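# Place the snack inside an upright open paper bag

## Task

Get the snack into the paper bag so it lies on the bag's floor, with the bag left upright and open on the table. Releasing the snack from higher above its landing spot than the bag's height may cost points, and dropping the bag or putting it down roughly costs points too.

## Robot and tools

Robot: two arms, left_arm and right_arm, each ending in a five-finger hand (left_arm has a left hand, right_arm a right hand). Cameras: cam_high, cam_low, cam_left_wrist, cam_right_wrist, all 672x504. Nothing may end up off the table, and the arms must not bump or squeeze each other.

Scene frame: origin at table height midway between the nominal arm bases, +z up, +x out across the table, left_arm toward +y. Calibrated bases: left_arm at (+0.016, +0.342, 0) m, right_arm at (+0.030, -0.229, 0) m. Positions and orientations printed in results are in the scene frame and may be off by a few cm.

Hand point: a point fixed to the palm, 0.15 m out from the wrist face along the fingers. Its +z runs along straight fingers, +y out of the palm. On the right hand +x points away from the thumb; on the left hand +x points toward the thumb. Straight fingertips extend 0.06 to 0.07 m past the point along +z and sit about 0.06 m behind it along -y. A wrist bracket on the little-finger side can strike objects.

The row (used by every moving tool): 28 numbers, each in [-1, 1], always both arms even if one is idle. Order: left_arm dx, dy, dz, rx, ry, rz; left hand little, ring, middle, index, thumb_bend, thumb_turn, force_limit, speed; then the same fourteen for right_arm and its hand. The six pose numbers are an offset, not a pose: they are measured from that arm's Hand target at the start of the action or move, along that Hand target's own axes. 1.0 equals 0.6 m of translation or 180 degrees; rx, ry, rz form one rotation vector. All zeros re-requests the current Hand target. Repeating an offset moves the arm further.

Hand numbers: fingers and thumb_bend go from +1 straight/open to -1 curled/closed; thumb_turn +1 is beside the palm, -1 is across in front of the palm facing the fingers. With the thumb turned in, the hand grips things roughly 0.035 to 0.065 m thick, or a handle down to 0.025 m. force_limit maps -1..+1 to about 0..10 N fingertip force (0..15 N for the two thumb motors). speed rises linearly from nearly 0 at -1 to full at +0.48 and stays full above that. Use speed -0.94 or lower to close gently. No value means 'unchanged': to keep a hand as it is, resend the last eight hand numbers you actually sent; if none sent yet, use its hand_measured six plus hand_force_limit and hand_speed. To grip harder, raise force_limit and send a target more closed than hand_measured; to loosen, send one more open.

execute_actions(actions, cameras): actions is a list of actions; each action is up to 15 rows, one per 1/30 s step, and a short action repeats its final row. Each row in an action is an offset from the start-of-action Hand target, not from the previous row. An empty actions list returns all camera images; otherwise images only for the names in cameras (["all"] or specific names; an unknown name voids the call).

move(target, speed, blend, blocking, cameras): drives hand points in straight lines toward offsets from the current Hand targets. target is one 28-number row or a list of up to 15 rows, every row counted from the same starting Hand targets. speed in m/s, 0.002 to 4.3 (default 0.25), one value or one per target; rotation limited to twice that in rad/s. blend in m rounds corners in a list (0 = stop at each). Paths take at least 0.5 s and at most 10 s in total. Moves do not avoid obstacles or the other arm; faster means harder impacts and more overshoot, and aiming beyond a contact pushes harder. Avoid paths passing near an arm's own base. blocking=false returns after about 0.5 s while the motion continues.

wait(seconds 0 to 10): lets time pass holding commands. stop: brakes a running move. zoom_image(camera, region [x0, y0, x1, y1] pixels, at most 504 each way): enlarges part of the latest image. show_instructions: shows reference images. finished_scene: ends the scene irreversibly; the result must hold without the robot.

Results: end_effector_position (m) and end_effector_quat_wxyz per arm; Hand target (your last commanded pose after clipping, the base for next offsets); joint positions, velocities (may say within noise) and torques; hand_measured, hand_stopped_by (moving, target, force, stalled, fault), hand_load_n (positive means pushed open; a lost grip shows as load near 0), hand_force_limit, hand_speed. A move adds a move: line (done, off_target, moving, held, fault) with limits such as paced or held. Done or off_target says nothing about contact. Resting 1 to 3 cm (sometimes 5 cm) below the command is normal sag; send the remaining distance as a fresh offset if needed. Orientation commands are clipped to 40 degrees from the current one per step.

Cautions: don't hit heavy or fixed things, don't release objects while they move, don't overload fingers, avoid arm stops. Holding loads or stretching out heats motors; a MOTOR HOT line warns, and at 100 °C the arm drops for 30 to 60 s. Time keeps running while you think.

Each tool is called after ">>>" as a command line: name --argument value for each argument, lists and objects as JSON in quotes; but a table of rows of numbers goes row by row, as --pt "numbers of a row", without its own name.

Reference images:

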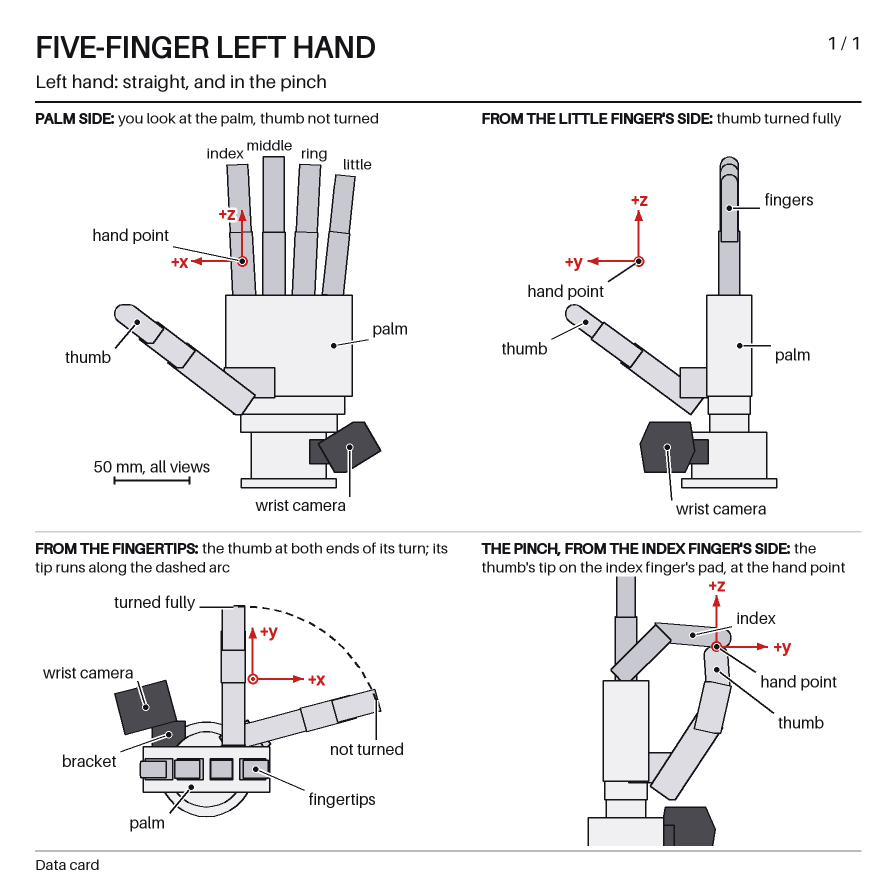

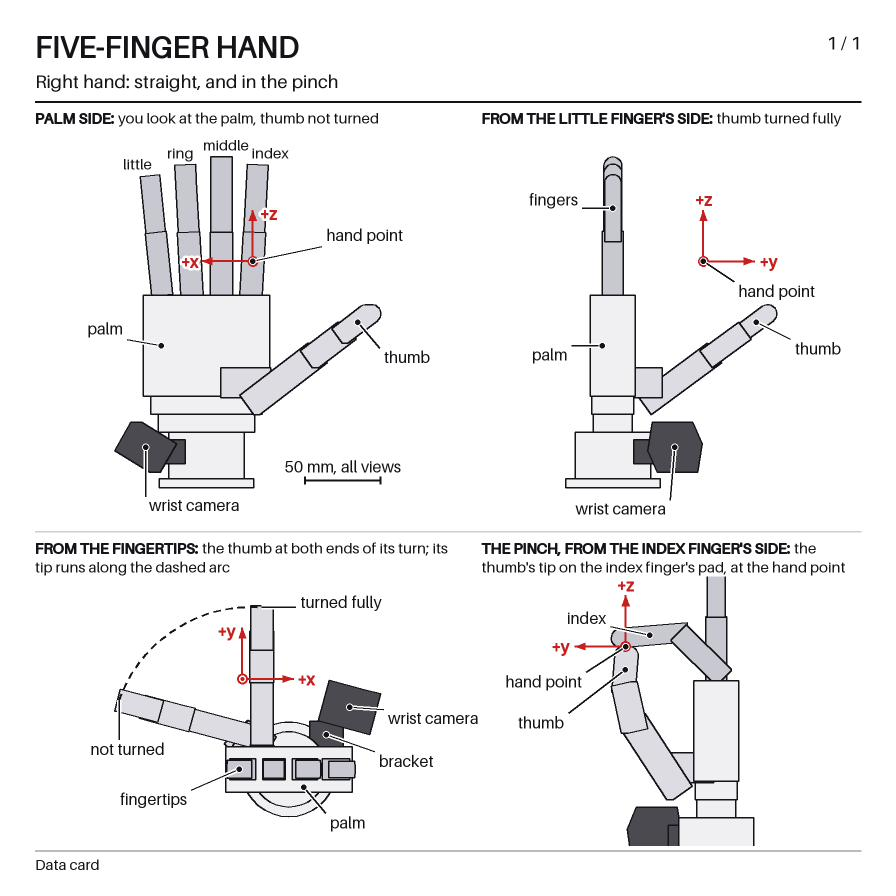

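## Session

>>> execute_actions --actions '[]'

Scene clock: 0.00 s.
left_arm: end_effector_position=(+0.0891, +0.5406, +0.1516) hand_measured=(+1.000, +1.000, +1.000, +1.000, +1.000, +1.000) hand_load_n=(+0.0, +0.0, +0.0, +0.0, +0.0, +0.0) hand_stopped_by=(target, target, target, target, target, target) hand_force_limit=0.00 hand_speed=-0.80 end_effector_quat_wxyz=(+0.173, +0.874, -0.398, +0.218) | right_arm: end_effector_position=(+0.6891, +0.0627, +0.2726) hand_measured=(+1.000, +1.000, +1.000, +1.000, +1.000, +1.000) hand_load_n=(+0.0, +0.5, +0.0, +0.0, +0.0, +0.0) hand_stopped_by=(target, target, target, target, target, target) hand_force_limit=0.00 hand_speed=-0.80 end_effector_quat_wxyz=(-0.052, +0.755, +0.188, +0.626)
Joint positions: left_arm=[1.45 1.433 1.009 -1.62 0.319 0.781] | right_arm=[0.523 1.663 1.256 0.188 0.233 -1.681]
Joint velocities: within noise
Joint torques (N m): no reading
Heat: left arm: hottest shoulder 23 °C; right arm: hottest shoulder 22 °C.
Hand target: left_arm +0.0899, +0.5461, +0.1535; +0.168, +0.875, -0.399, +0.217 | right_arm +0.6938, +0.0657, +0.2896; -0.056, +0.746, +0.184, +0.637

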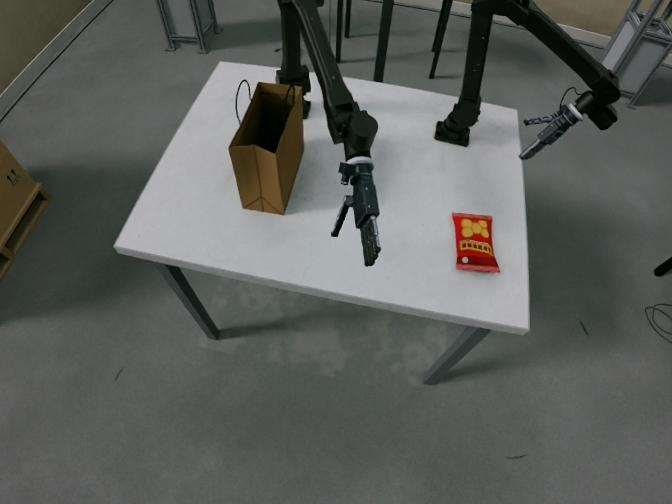

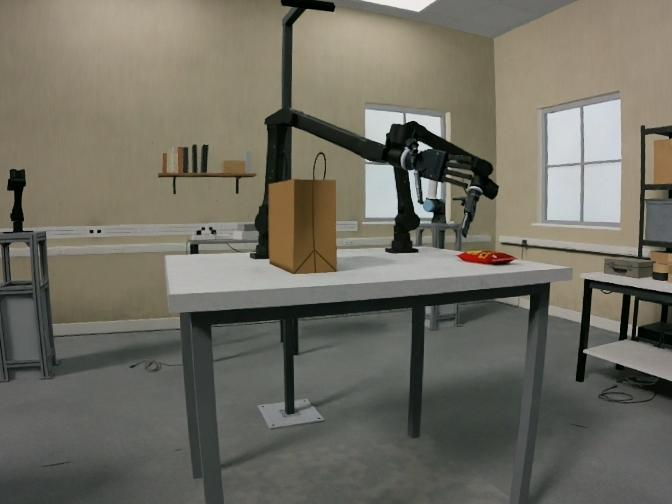

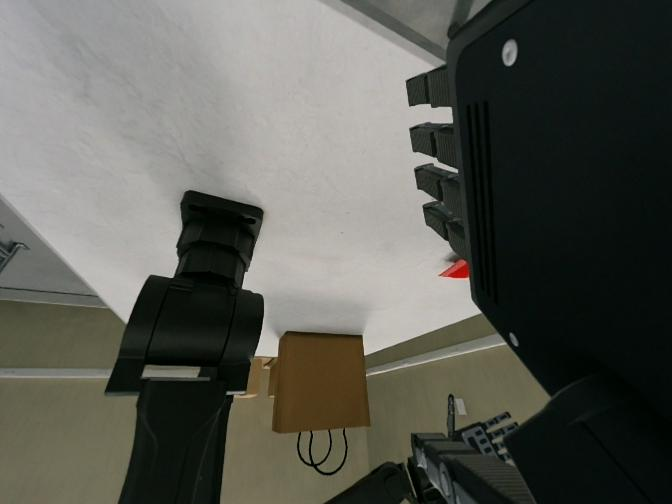

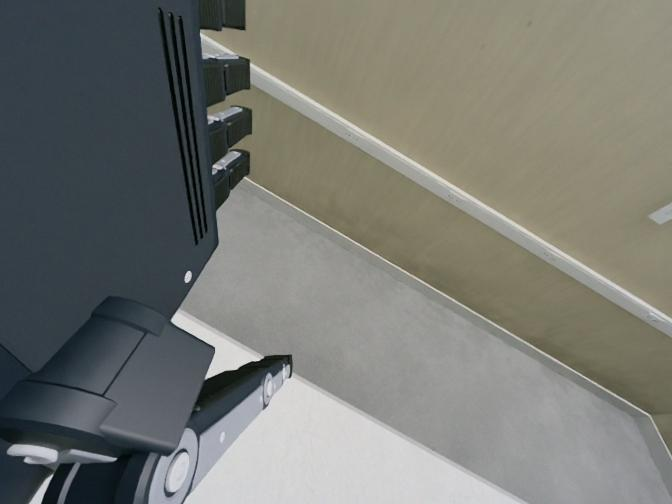

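>>> zoom_image --camera "cam_high" --region '[200, 40, 400, 290]'

>>> zoom_image --camera "cam_high" --region '[400, 80, 640, 300]'

>>> zoom_image --camera "cam_low" --region '[220, 80, 540, 320]'

Scaled by 2.016 from the camera's 672x504 image, which has a finer 960x720 frame.

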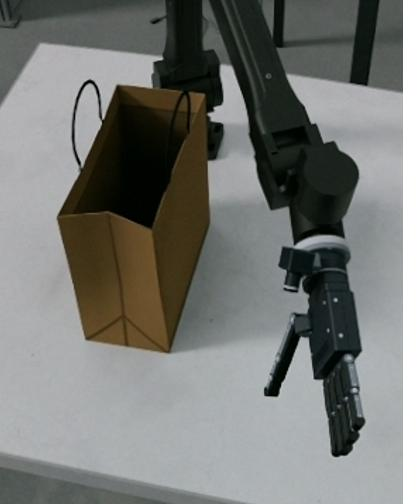

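Scaled by 2.100 from the camera's 672x504 image, which has a finer 960x720 frame.

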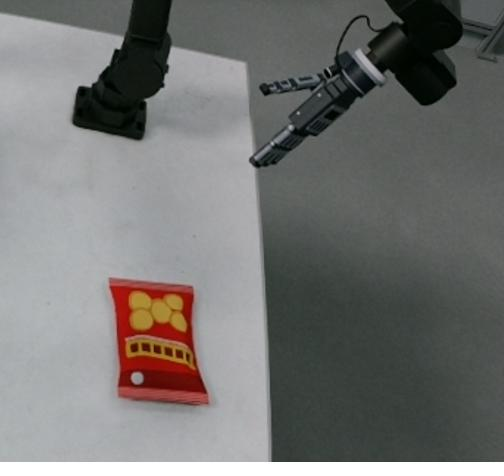

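Scaled by 1.575 from the camera's 672x504 image, which has a finer 960x720 frame.

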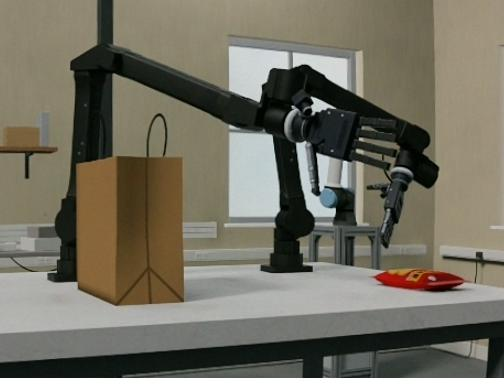

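>>> zoom_image --camera "cam_high" --region '[435, 200, 515, 285]'

>>> zoom_image --camera "cam_low" --region '[440, 235, 530, 285]'

>>> zoom_image --camera "cam_left_wrist" --region '[350, 180, 500, 330]'

Scaled by 5.929 from the camera's 672x504 image, which has a finer 960x720 frame.

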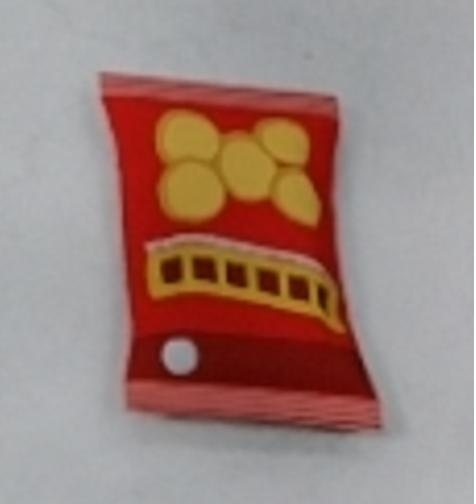

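Scaled by 5.600 from the camera's 672x504 image, which has a finer 960x720 frame.

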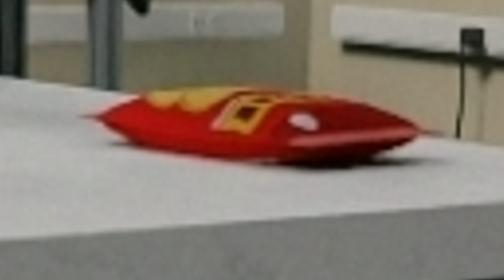

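Scaled by 3.360 from the camera's 672x504 image, which has a finer 960x720 frame.

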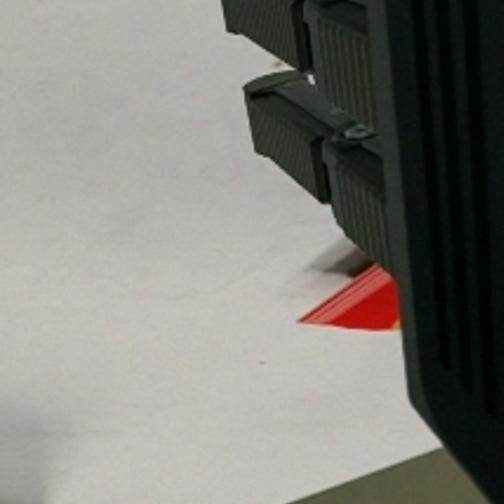

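>>> move --target '[0,0,0,0,0,0,1,1,1,1,1,1,0,-0.8,0.436,0.0685,-0.268,0,0,0,1,1,1,1,1,1,0,-0.8]' --speed 0.25 --cameras '["cam_high","cam_low"]'

Scene clock: 169.60 s.
left_arm: end_effector_position=(+0.0891, +0.5406, +0.1516) hand_measured=(+1.000, +1.000, +1.000, +1.000, +1.000, +1.000) hand_load_n=(+0.0, +0.0, +0.0, +0.0, +0.0, +0.0) hand_stopped_by=(target, target, target, target, target, target) hand_force_limit=0.00 hand_speed=-0.80 end_effector_quat_wxyz=(+0.173, +0.874, -0.398, +0.218) | right_arm: end_effector_position=(+0.5908, +0.0248, +0.5537) hand_measured=(+1.000, +1.000, +1.000, +1.000, +1.000, +1.000) hand_load_n=(+0.0, +0.0, +0.0, +0.0, +0.0, +0.0) hand_stopped_by=(target, target, target, target, target, target) hand_force_limit=0.00 hand_speed=-0.80 end_effector_quat_wxyz=(-0.046, +0.755, +0.191, +0.626)
Joint positions: left_arm=[1.45 1.433 1.009 -1.62 0.319 0.781] | right_arm=[0.572 1.36 1.669 -0.532 0.287 -1.68]
Joint torques (N m): left_arm=[0.79 -6.48 7.91 -0.81 0.3 -0.03] | right_arm=[1.73 -9.93 11.86 1.61 0.17 0.1]
Heat: left arm: hottest shoulder 24 °C; right arm: hottest elbow 28 °C.
Hand target: left_arm +0.0899, +0.5461, +0.1535; +0.168, +0.875, -0.399, +0.217 | right_arm +0.5896, +0.0298, +0.5792; -0.056, +0.746, +0.184, +0.637
Off the commanded pose: left_arm 0.006 m, 1 deg | right_arm 0.026 m, 2 deg.
move: off_target (right_arm)
Images, in order (width x height): cam_high 672x504, cam_low 672x504.

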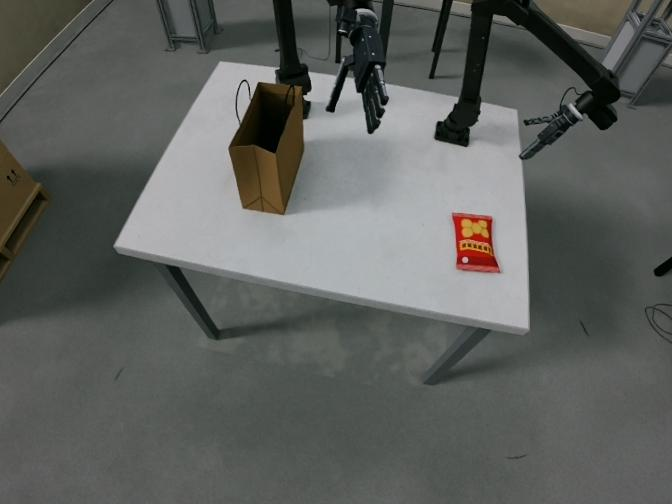

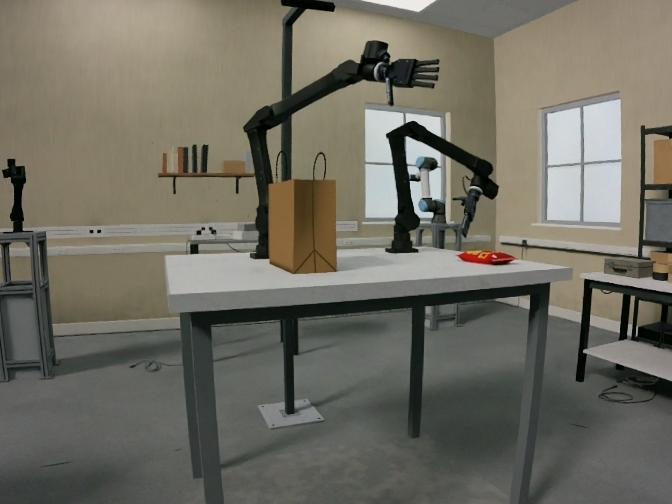

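>>> move --target '[0.262,-0.0883,-0.0897,0.1732,-0.1277,-0.1178,1,1,1,1,1,-1,0,0,-0.235,0.865,-0.540,-0.3507,-0.0545,0.0653,1,1,1,1,1,1,0,-0.8]' --speed 0.3 --cameras '["cam_high"]'

Scene clock: 273.90 s.
left_arm: end_effector_position=(+0.2000, +0.4965, +0.2560) hand_measured=(+1.000, +1.000, +1.000, +1.000, +1.000, -1.000) hand_load_n=(+0.0, +0.0, +0.0, +0.0, +0.0, +0.0) hand_stopped_by=(target, target, target, target, target, target) hand_force_limit=0.00 hand_speed=0.00 end_effector_quat_wxyz=(-0.092, +0.973, -0.189, +0.095) | right_arm: end_effector_position=(+0.4496, -0.5795, +0.5402) hand_measured=(+1.000, +1.000, +1.000, +1.000, +1.000, +1.000) hand_load_n=(+0.0, +0.0, +0.5, +0.0, +0.0, +0.0) hand_stopped_by=(target, target, target, target, target, target) hand_force_limit=0.00 hand_speed=-0.80 end_effector_quat_wxyz=(+0.288, +0.752, -0.248, +0.539)
Joint positions: left_arm=[0.998 0.898 1.041 -1.468 0.1 -0.234] | right_arm=[-0.514 1.2 1.521 -0.592 0.327 -1.655]
Joint torques (N m): left_arm=[0.03 -1.61 11.85 1.2 0.06 -0.13] | right_arm=[0.67 -8.12 11.84 3.19 -0.02 -0.07]
Heat: left arm: hottest elbow 25 °C; right arm: hottest elbow 29 °C.
Hand target: left_arm +0.2097, +0.5060, +0.2737; -0.116, +0.970, -0.188, +0.106 | right_arm +0.4504, -0.5824, +0.5794; +0.295, +0.728, -0.245, +0.568
Off the commanded pose: left_arm 0.022 m, 3 deg | right_arm 0.039 m, 4 deg.
move: off_target (left_arm, right_arm)
Images, in order (width x height): cam_high 672x504.

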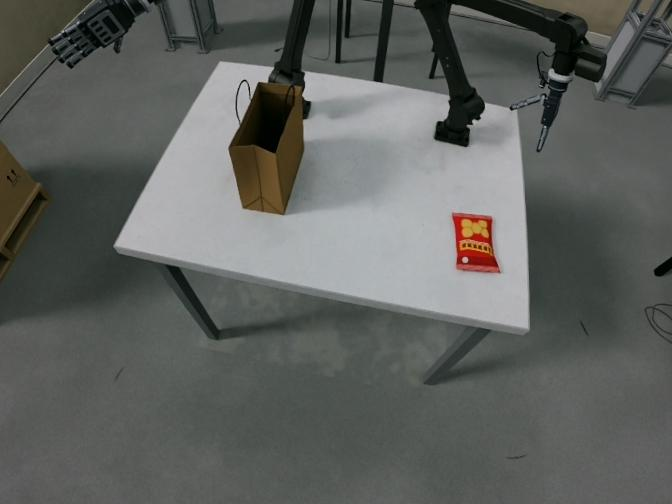

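>>> move --target '[0.4478,0.0105,0.2028,0.1732,-0.1277,-0.1178,1,1,1,1,1,-1,0,0,-0.383,0.5025,-0.1645,-0.243,-0.0378,0.045,1,1,1,1,1,1,0,-0.8]' --speed 0.3 --cameras '["all"]'

Scene clock: 284.83 s.
left_arm: end_effector_position=(+0.4678, +0.4215, +0.1907) hand_measured=(+1.000, +1.000, +1.000, +1.000, +1.000, -1.000) hand_load_n=(+0.0, +0.0, +0.0, +0.0, +0.0, +0.0) hand_stopped_by=(target, target, target, target, target, target) hand_force_limit=0.00 hand_speed=0.00 end_effector_quat_wxyz=(-0.382, +0.923, +0.046, -0.032) | right_arm: end_effector_position=(+0.1198, -0.7149, +0.4241) hand_measured=(+1.000, +1.000, +1.000, +1.000, +1.000, +1.000) hand_load_n=(+0.0, +0.0, +0.0, +0.0, +0.0, +0.0) hand_stopped_by=(target, target, target, target, target, target) hand_force_limit=0.00 hand_speed=-0.80 end_effector_quat_wxyz=(+0.490, +0.583, -0.503, +0.408)
Joint positions: left_arm=[-0.009 1.525 1.347 -1.563 -0.771 -1.781] | right_arm=[-1.129 1.028 1.045 -0.229 0.492 -1.634]
Joint torques (N m): left_arm=[0.21 -8 11.02 -0.51 -0.61 -0.15] | right_arm=[0.21 -5.01 7.47 3.19 -0.01 0.09]
Heat: left arm: hottest elbow 26 °C; right arm: hottest elbow 30 °C.
Hand target: left_arm +0.4817, +0.4183, +0.1998; -0.382, +0.923, +0.052, -0.021 | right_arm +0.1202, -0.7198, +0.4196; +0.491, +0.578, -0.505, +0.412
Off the commanded pose: left_arm 0.017 m, 1 deg | right_arm 0.007 m, 1 deg.
move: off_target (left_arm)

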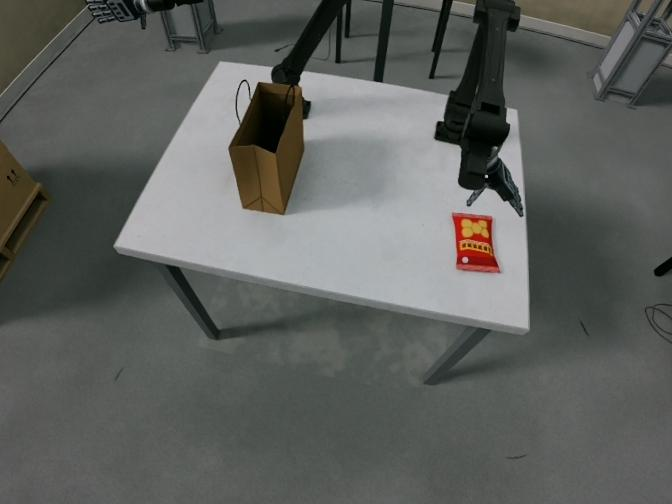

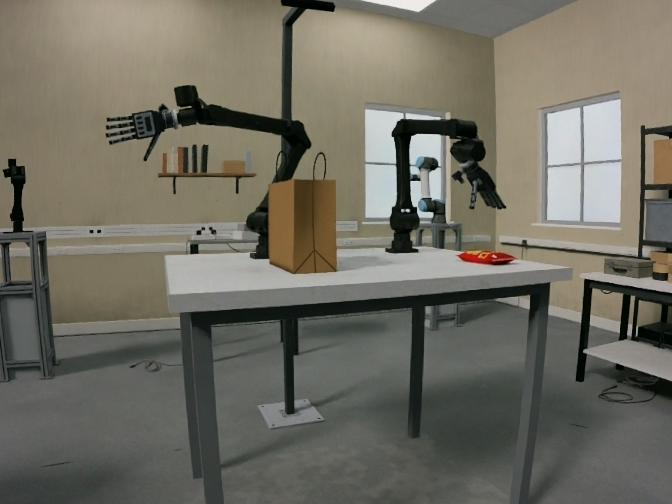

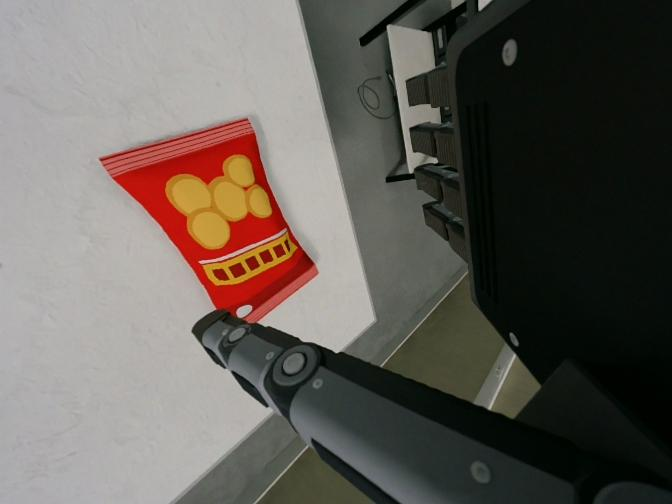

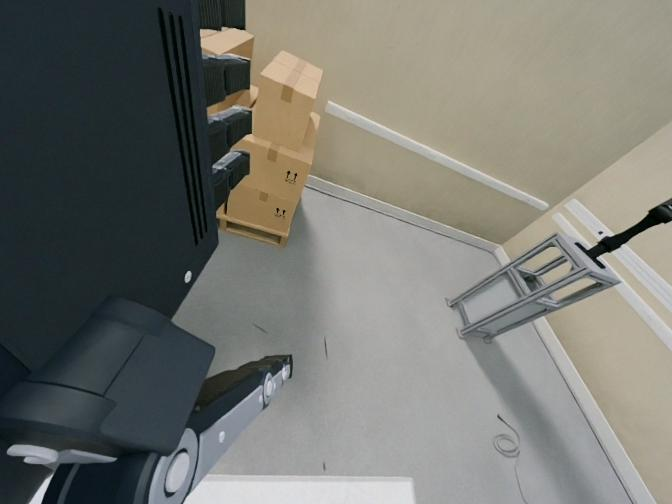

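>>> move --target '[0.0158,0.1121,0.0995,0.0278,0,0,1,1,1,1,1,-1,0,0,0,0,0,0,0,0,1,1,1,1,1,1,0,-0.8]' --speed 0.15 --cameras '["all"]'

Scene clock: 336.87 s.
left_arm: end_effector_position=(+0.4882, +0.4175, +0.1149) hand_measured=(+1.000, +1.000, +1.000, +1.000, +1.000, -1.000) hand_load_n=(+0.0, +0.0, +0.0, +0.0, +0.0, +0.0) hand_stopped_by=(target, target, target, target, target, target) hand_force_limit=0.00 hand_speed=0.00 end_effector_quat_wxyz=(-0.421, +0.905, +0.049, -0.027) | right_arm: end_effector_position=(+0.1198, -0.7149, +0.4241) hand_measured=(+1.000, +1.000, +1.000, +1.000, +1.000, +1.000) hand_load_n=(+0.0, -0.5, +0.0, +0.0, +0.0, +0.0) hand_stopped_by=(target, target, target, target, target, target) hand_force_limit=0.00 hand_speed=-0.80 end_effector_quat_wxyz=(+0.490, +0.583, -0.503, +0.408)
Joint positions: left_arm=[-0.049 1.65 1.263 -1.413 -0.848 -1.864] | right_arm=[-1.129 1.028 1.045 -0.229 0.492 -1.634]
Joint torques (N m): left_arm=[0.09 -9.52 7.38 0.21 -0.65 -0.15] | right_arm=[0.67 -4.89 7.53 3.21 0.01 0.09]
Heat: left arm: hottest elbow 26 °C; right arm: hottest elbow 28 °C.
Hand target: left_arm +0.4917, +0.4140, +0.1100; -0.422, +0.905, +0.051, -0.023 | right_arm +0.1202, -0.7198, +0.4196; +0.491, +0.578, -0.505, +0.412
Off the commanded pose: left_arm 0.007 m, 0 deg | right_arm 0.007 m, 1 deg.
move: done

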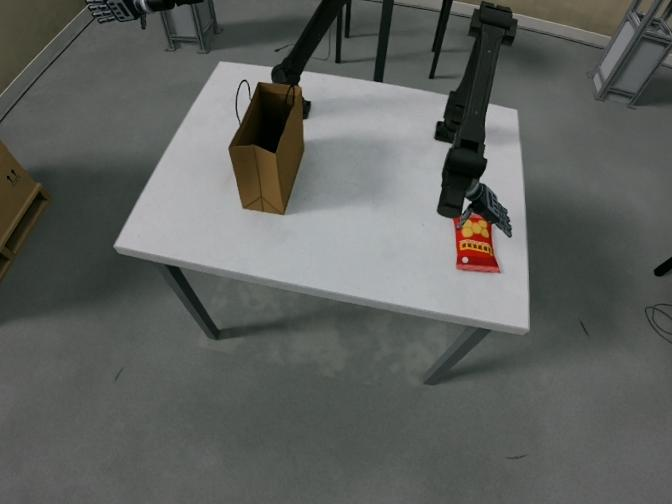

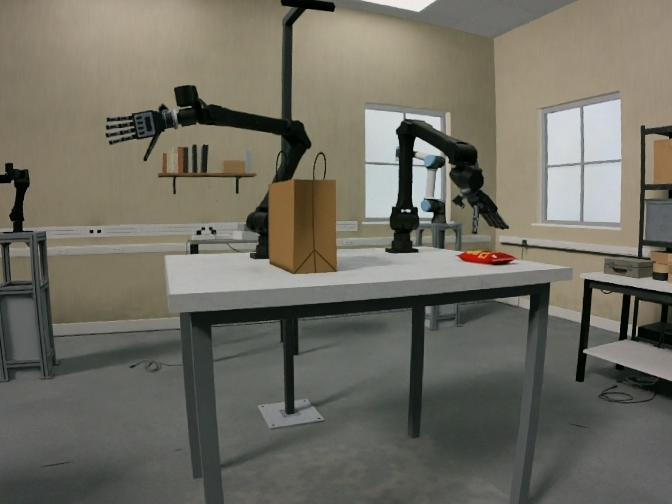

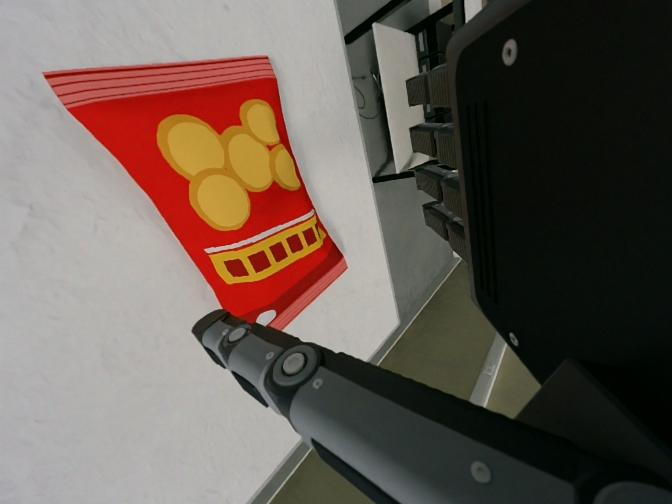

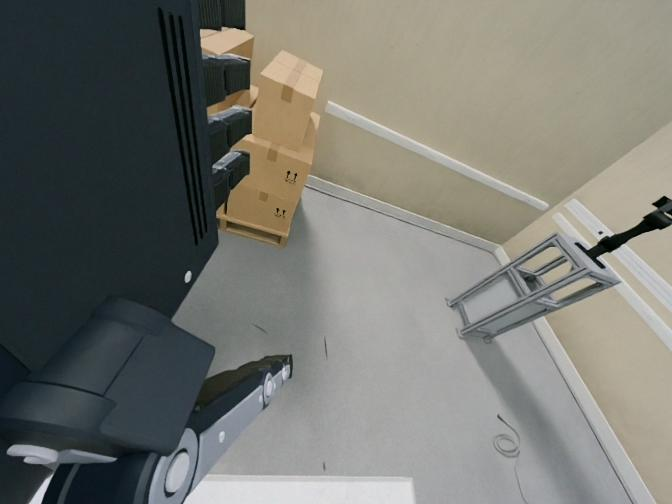

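>>> zoom_image --camera "cam_high" --region '[430, 160, 550, 280]'

>>> zoom_image --camera "cam_low" --region '[430, 170, 550, 290]'

Scaled by 4.200 from the camera's 672x504 image, which has a finer 960x720 frame.

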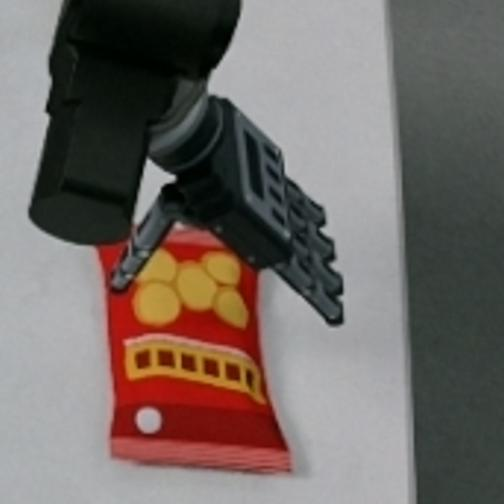

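Scaled by 4.200 from the camera's 672x504 image, which has a finer 960x720 frame.

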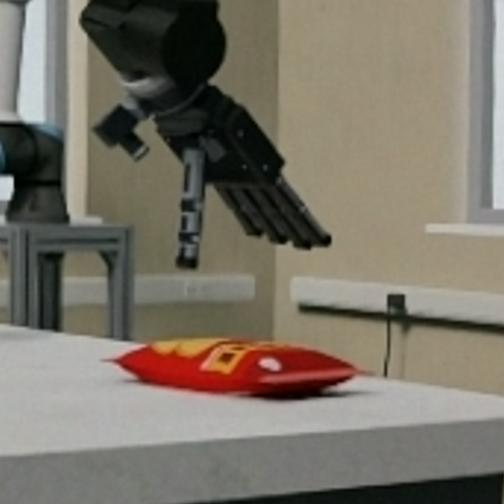

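>>> move --target '[-0.0143,0.0858,0.0742,0,0,0,1,1,1,1,1,-1,0,0,0,0,0,0,0,0,1,1,1,1,1,1,0,-0.8]' --speed 0.1 --cameras '["cam_high","cam_low","cam_left_wrist"]'

>>> zoom_image --camera "cam_low" --region '[430, 190, 540, 300]'

>>> zoom_image --camera "cam_high" --region '[430, 180, 530, 280]'

Scene clock: 350.83 s.
left_arm: end_effector_position=(+0.4826, +0.4176, +0.0501) hand_measured=(+1.000, +1.000, +1.000, +1.000, +1.000, -1.000) hand_load_n=(+0.0, +0.0, +0.0, +0.0, +0.0, +0.0) hand_stopped_by=(target, target, target, target, target, target) hand_force_limit=0.00 hand_speed=0.00 end_effector_quat_wxyz=(-0.421, +0.905, +0.052, -0.023) | right_arm: end_effector_position=(+0.1198, -0.7149, +0.4241) hand_measured=(+1.000, +1.000, +1.000, +1.000, +1.000, +1.000) hand_load_n=(+0.0, +0.0, +0.0, +0.0, +0.0, +0.0) hand_stopped_by=(target, target, target, target, target, target) hand_force_limit=0.00 hand_speed=-0.80 end_effector_quat_wxyz=(+0.490, +0.583, -0.503, +0.408)
Joint positions: left_arm=[-0.051 1.711 1.151 -1.235 -0.848 -1.869] | right_arm=[-1.129 1.028 1.045 -0.229 0.492 -1.634]
Joint torques (N m): left_arm=[0.09 -9.35 6.43 0.28 -0.63 -0.12] | right_arm=[0.32 -4.95 7.43 3.22 0.01 0.09]
Heat: left arm: hottest elbow 25 °C; right arm: hottest elbow 28 °C.
Hand target: left_arm +0.4832, +0.4140, +0.0420; -0.422, +0.905, +0.051, -0.023 | right_arm +0.1202, -0.7198, +0.4196; +0.491, +0.578, -0.505, +0.412
Off the commanded pose: left_arm 0.009 m, 0 deg | right_arm 0.007 m, 1 deg.
move: done
Images, in order (width x height): cam_high 672x504, cam_low 672x504, cam_left_wrist 672x504.

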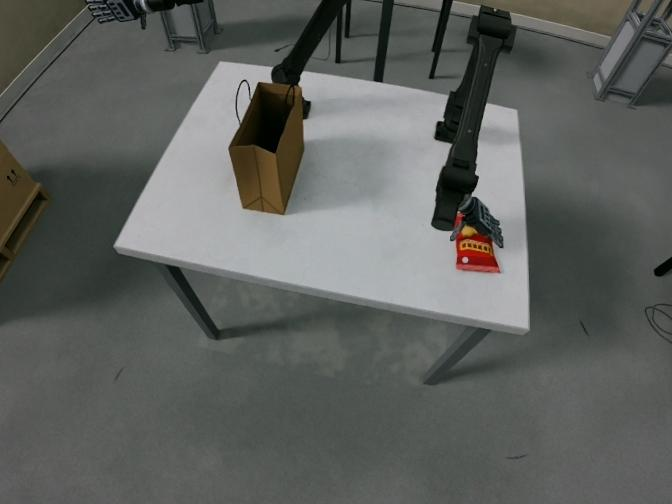

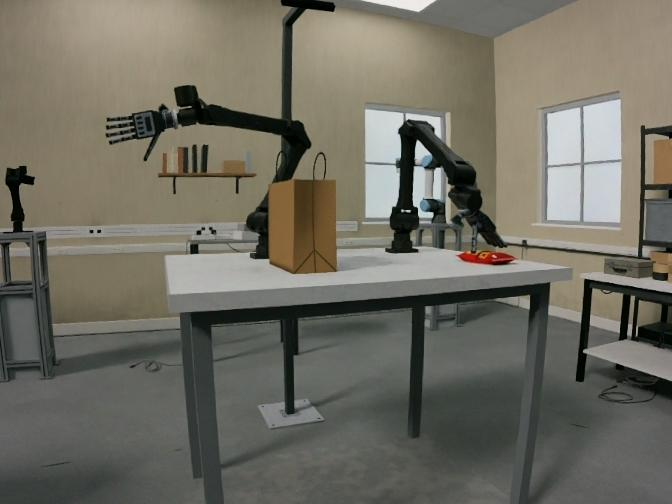

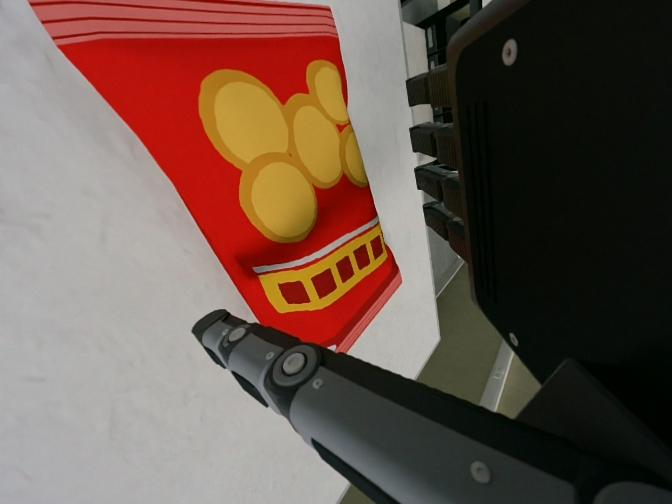

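Scaled by 4.582 from the camera's 672x504 image, which has a finer 960x720 frame.

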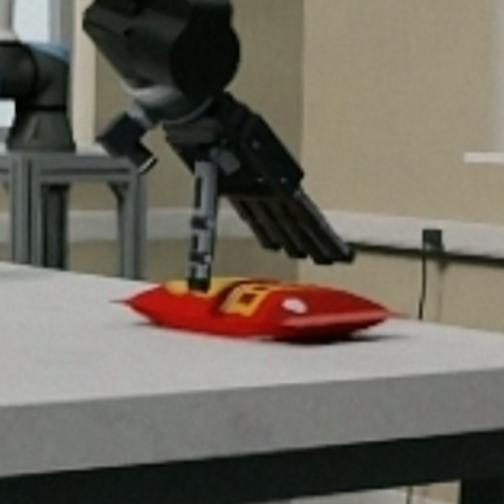

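Scaled by 5.040 from the camera's 672x504 image, which has a finer 960x720 frame.

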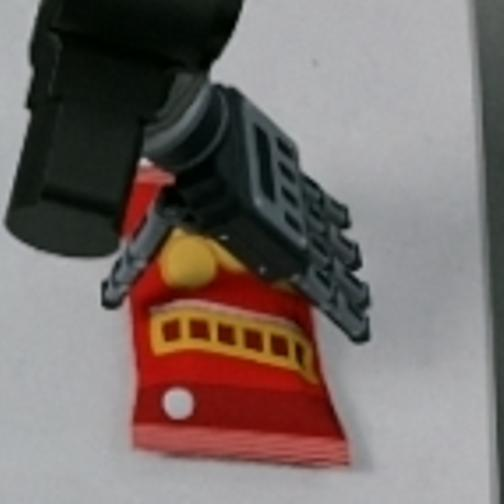

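>>> move --target '[-0.0128,0.0198,0.023,0,0,0,1,1,1,1,1,-1,0,0,0,0,0,0,0,0,1,1,1,1,1,1,0,-0.8]' --speed 0.06 --cameras '["cam_high","cam_low","cam_left_wrist"]'

>>> zoom_image --camera "cam_low" --region '[440, 210, 530, 290]'

>>> zoom_image --camera "cam_high" --region '[430, 190, 520, 280]'

Scene clock: 368.00 s.
left_arm: end_effector_position=(+0.4763, +0.4181, +0.0335) hand_measured=(+1.000, +1.000, +1.000, +1.000, +1.000, -1.000) hand_load_n=(+0.0, +0.0, +0.0, +0.0, +0.0, +0.0) hand_stopped_by=(target, target, target, target, target, target) hand_force_limit=0.00 hand_speed=0.00 end_effector_quat_wxyz=(-0.420, +0.906, +0.054, -0.020) | right_arm: end_effector_position=(+0.1198, -0.7149, +0.4241) hand_measured=(+1.000, +1.000, +1.000, +1.000, +1.000, +1.000) hand_load_n=(+0.0, +0.0, +0.0, +0.0, -0.5, +0.0) hand_stopped_by=(target, target, target, target, target, target) hand_force_limit=0.00 hand_speed=-0.80 end_effector_quat_wxyz=(+0.490, +0.583, -0.503, +0.408)
Joint positions: left_arm=[-0.051 1.717 1.109 -1.179 -0.848 -1.869] | right_arm=[-1.129 1.028 1.045 -0.229 0.492 -1.634]
Joint torques (N m): left_arm=[0.32 -9 6.12 0.23 -0.66 -0.08] | right_arm=[0.56 -5.01 7.43 3.25 0 0.08]
Heat: left arm: hottest elbow 25 °C; right arm: hottest elbow 27 °C.
Hand target: left_arm +0.4752, +0.4161, +0.0240; -0.422, +0.905, +0.051, -0.023 | right_arm +0.1202, -0.7198, +0.4196; +0.491, +0.578, -0.505, +0.412
Off the commanded pose: left_arm 0.010 m, 1 deg | right_arm 0.007 m, 1 deg.
move: done
Images, in order (width x height): cam_high 672x504, cam_low 672x504, cam_left_wrist 672x504.

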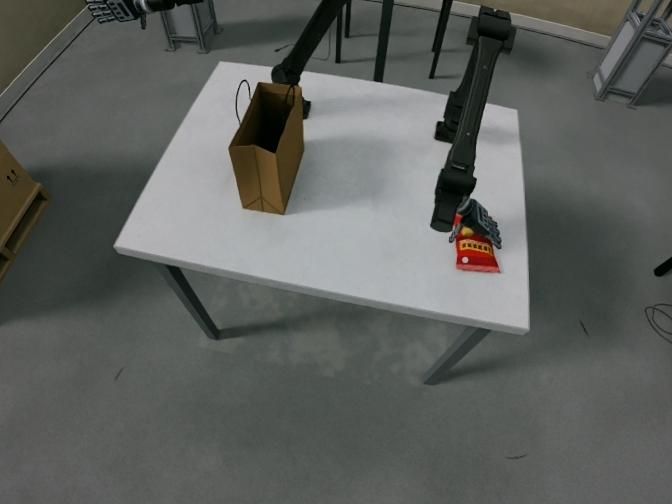

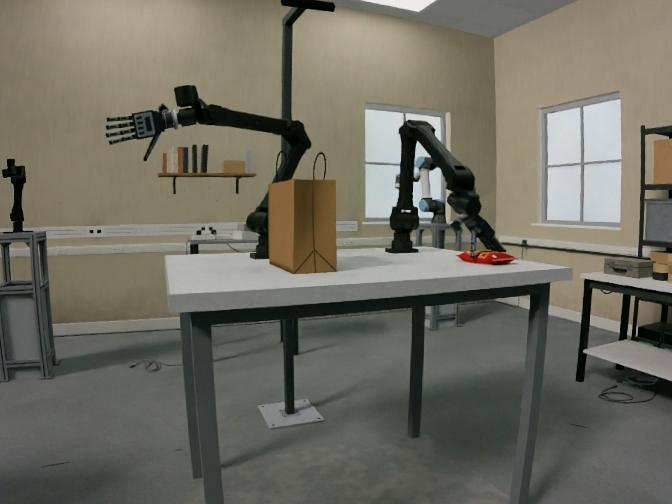

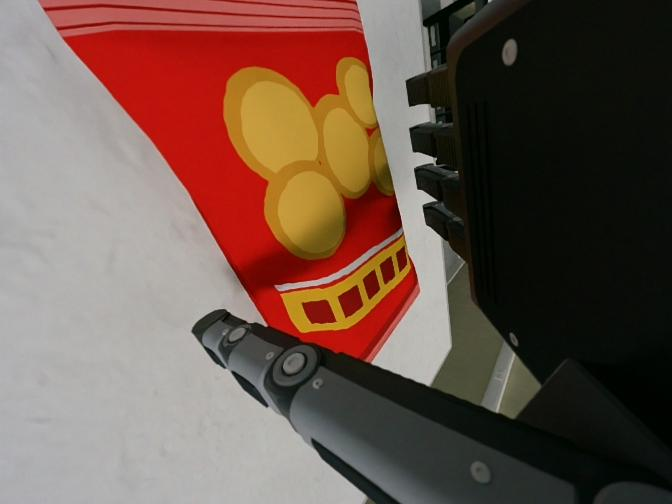

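Scaled by 5.600 from the camera's 672x504 image, which has a finer 960x720 frame.

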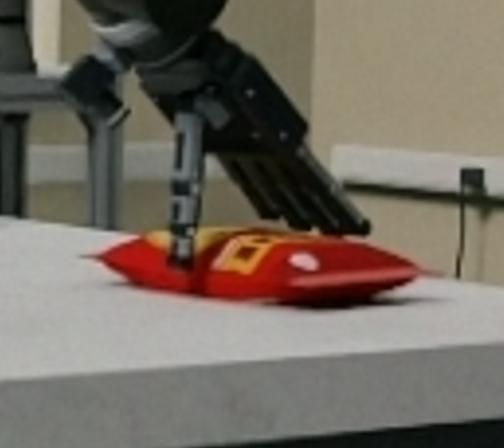

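Scaled by 5.600 from the camera's 672x504 image, which has a finer 960x720 frame.

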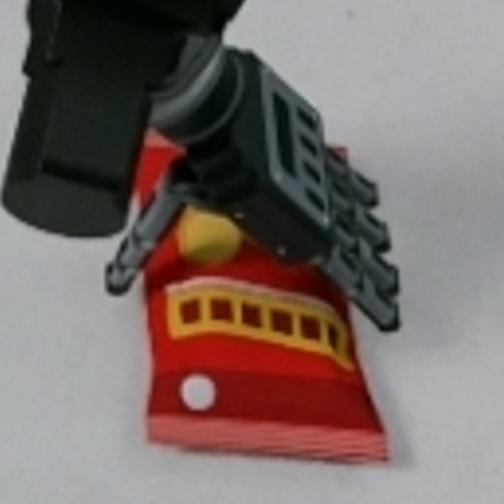

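>>> move --target '[-0.0025,0.0083,0.016,0,0,0,1,1,1,1,1,-1,0,0,0,0,0,0,0,0,1,1,1,1,1,1,0,-0.8]' --speed 0.05 --cameras '["cam_high","cam_low","cam_left_wrist"]'

>>> zoom_image --camera "cam_low" --region '[440, 210, 530, 290]'

>>> zoom_image --camera "cam_high" --region '[430, 190, 520, 280]'

Scene clock: 374.20 s.
left_arm: end_effector_position=(+0.4760, +0.4185, +0.0240) hand_measured=(+1.000, +1.000, +1.000, +1.000, +1.000, -1.000) hand_load_n=(+0.0, -0.5, +0.0, +0.0, +0.0, +0.0) hand_stopped_by=(target, target, target, target, target, target) hand_force_limit=0.00 hand_speed=0.00 end_effector_quat_wxyz=(-0.420, +0.906, +0.056, -0.015) | right_arm: end_effector_position=(+0.1198, -0.7149, +0.4241) hand_measured=(+1.000, +1.000, +1.000, +1.000, +1.000, +1.000) hand_load_n=(+0.0, +0.0, +0.0, +0.0, +0.0, +0.0) hand_stopped_by=(target, target, target, target, target, target) hand_force_limit=0.00 hand_speed=-0.80 end_effector_quat_wxyz=(+0.490, +0.583, -0.503, +0.408)
Joint positions: left_arm=[-0.051 1.727 1.09 -1.141 -0.85 -1.869] | right_arm=[-1.129 1.028 1.045 -0.229 0.492 -1.634]
Joint torques (N m): left_arm=[1.08 -9 6 0.24 -0.66 0.05] | right_arm=[0.62 -5.07 7.5 3.28 0 0.09]
Heat: left arm: hottest elbow 25 °C; right arm: hottest elbow 27 °C.
Hand target: left_arm +0.4733, +0.4201, +0.0141; -0.422, +0.905, +0.051, -0.023 | right_arm +0.1202, -0.7198, +0.4196; +0.491, +0.578, -0.505, +0.412
Off the commanded pose: left_arm 0.010 m, 1 deg | right_arm 0.007 m, 1 deg.
move: done
Images, in order (width x height): cam_high 672x504, cam_low 672x504, cam_left_wrist 672x504.

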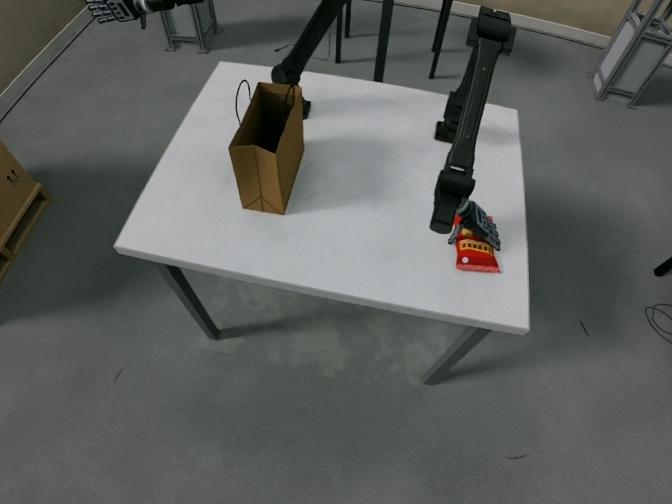

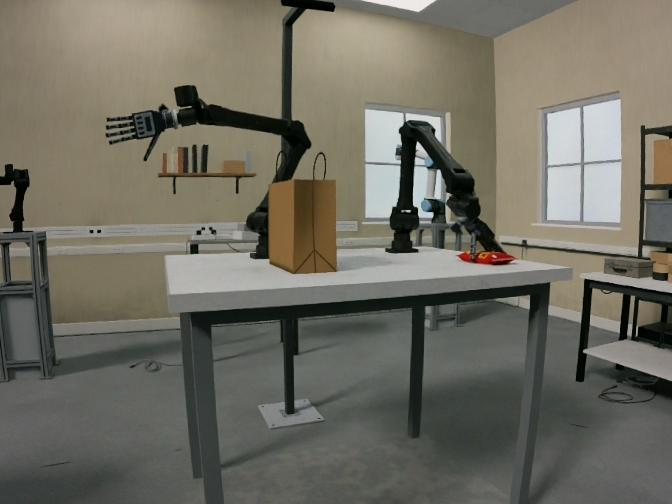

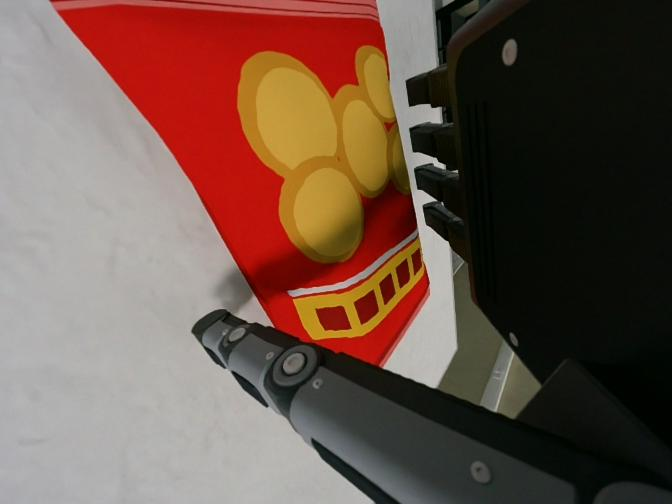

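Scaled by 5.600 from the camera's 672x504 image, which has a finer 960x720 frame.

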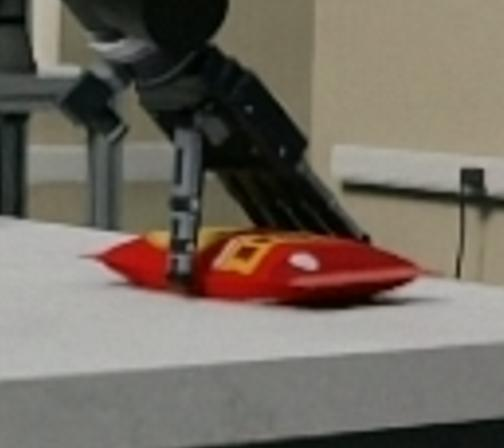

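Scaled by 5.600 from the camera's 672x504 image, which has a finer 960x720 frame.

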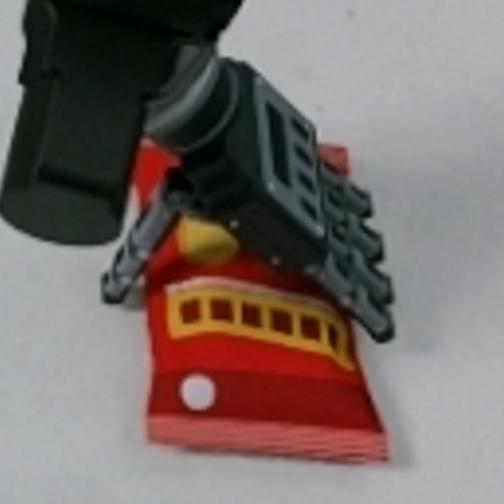

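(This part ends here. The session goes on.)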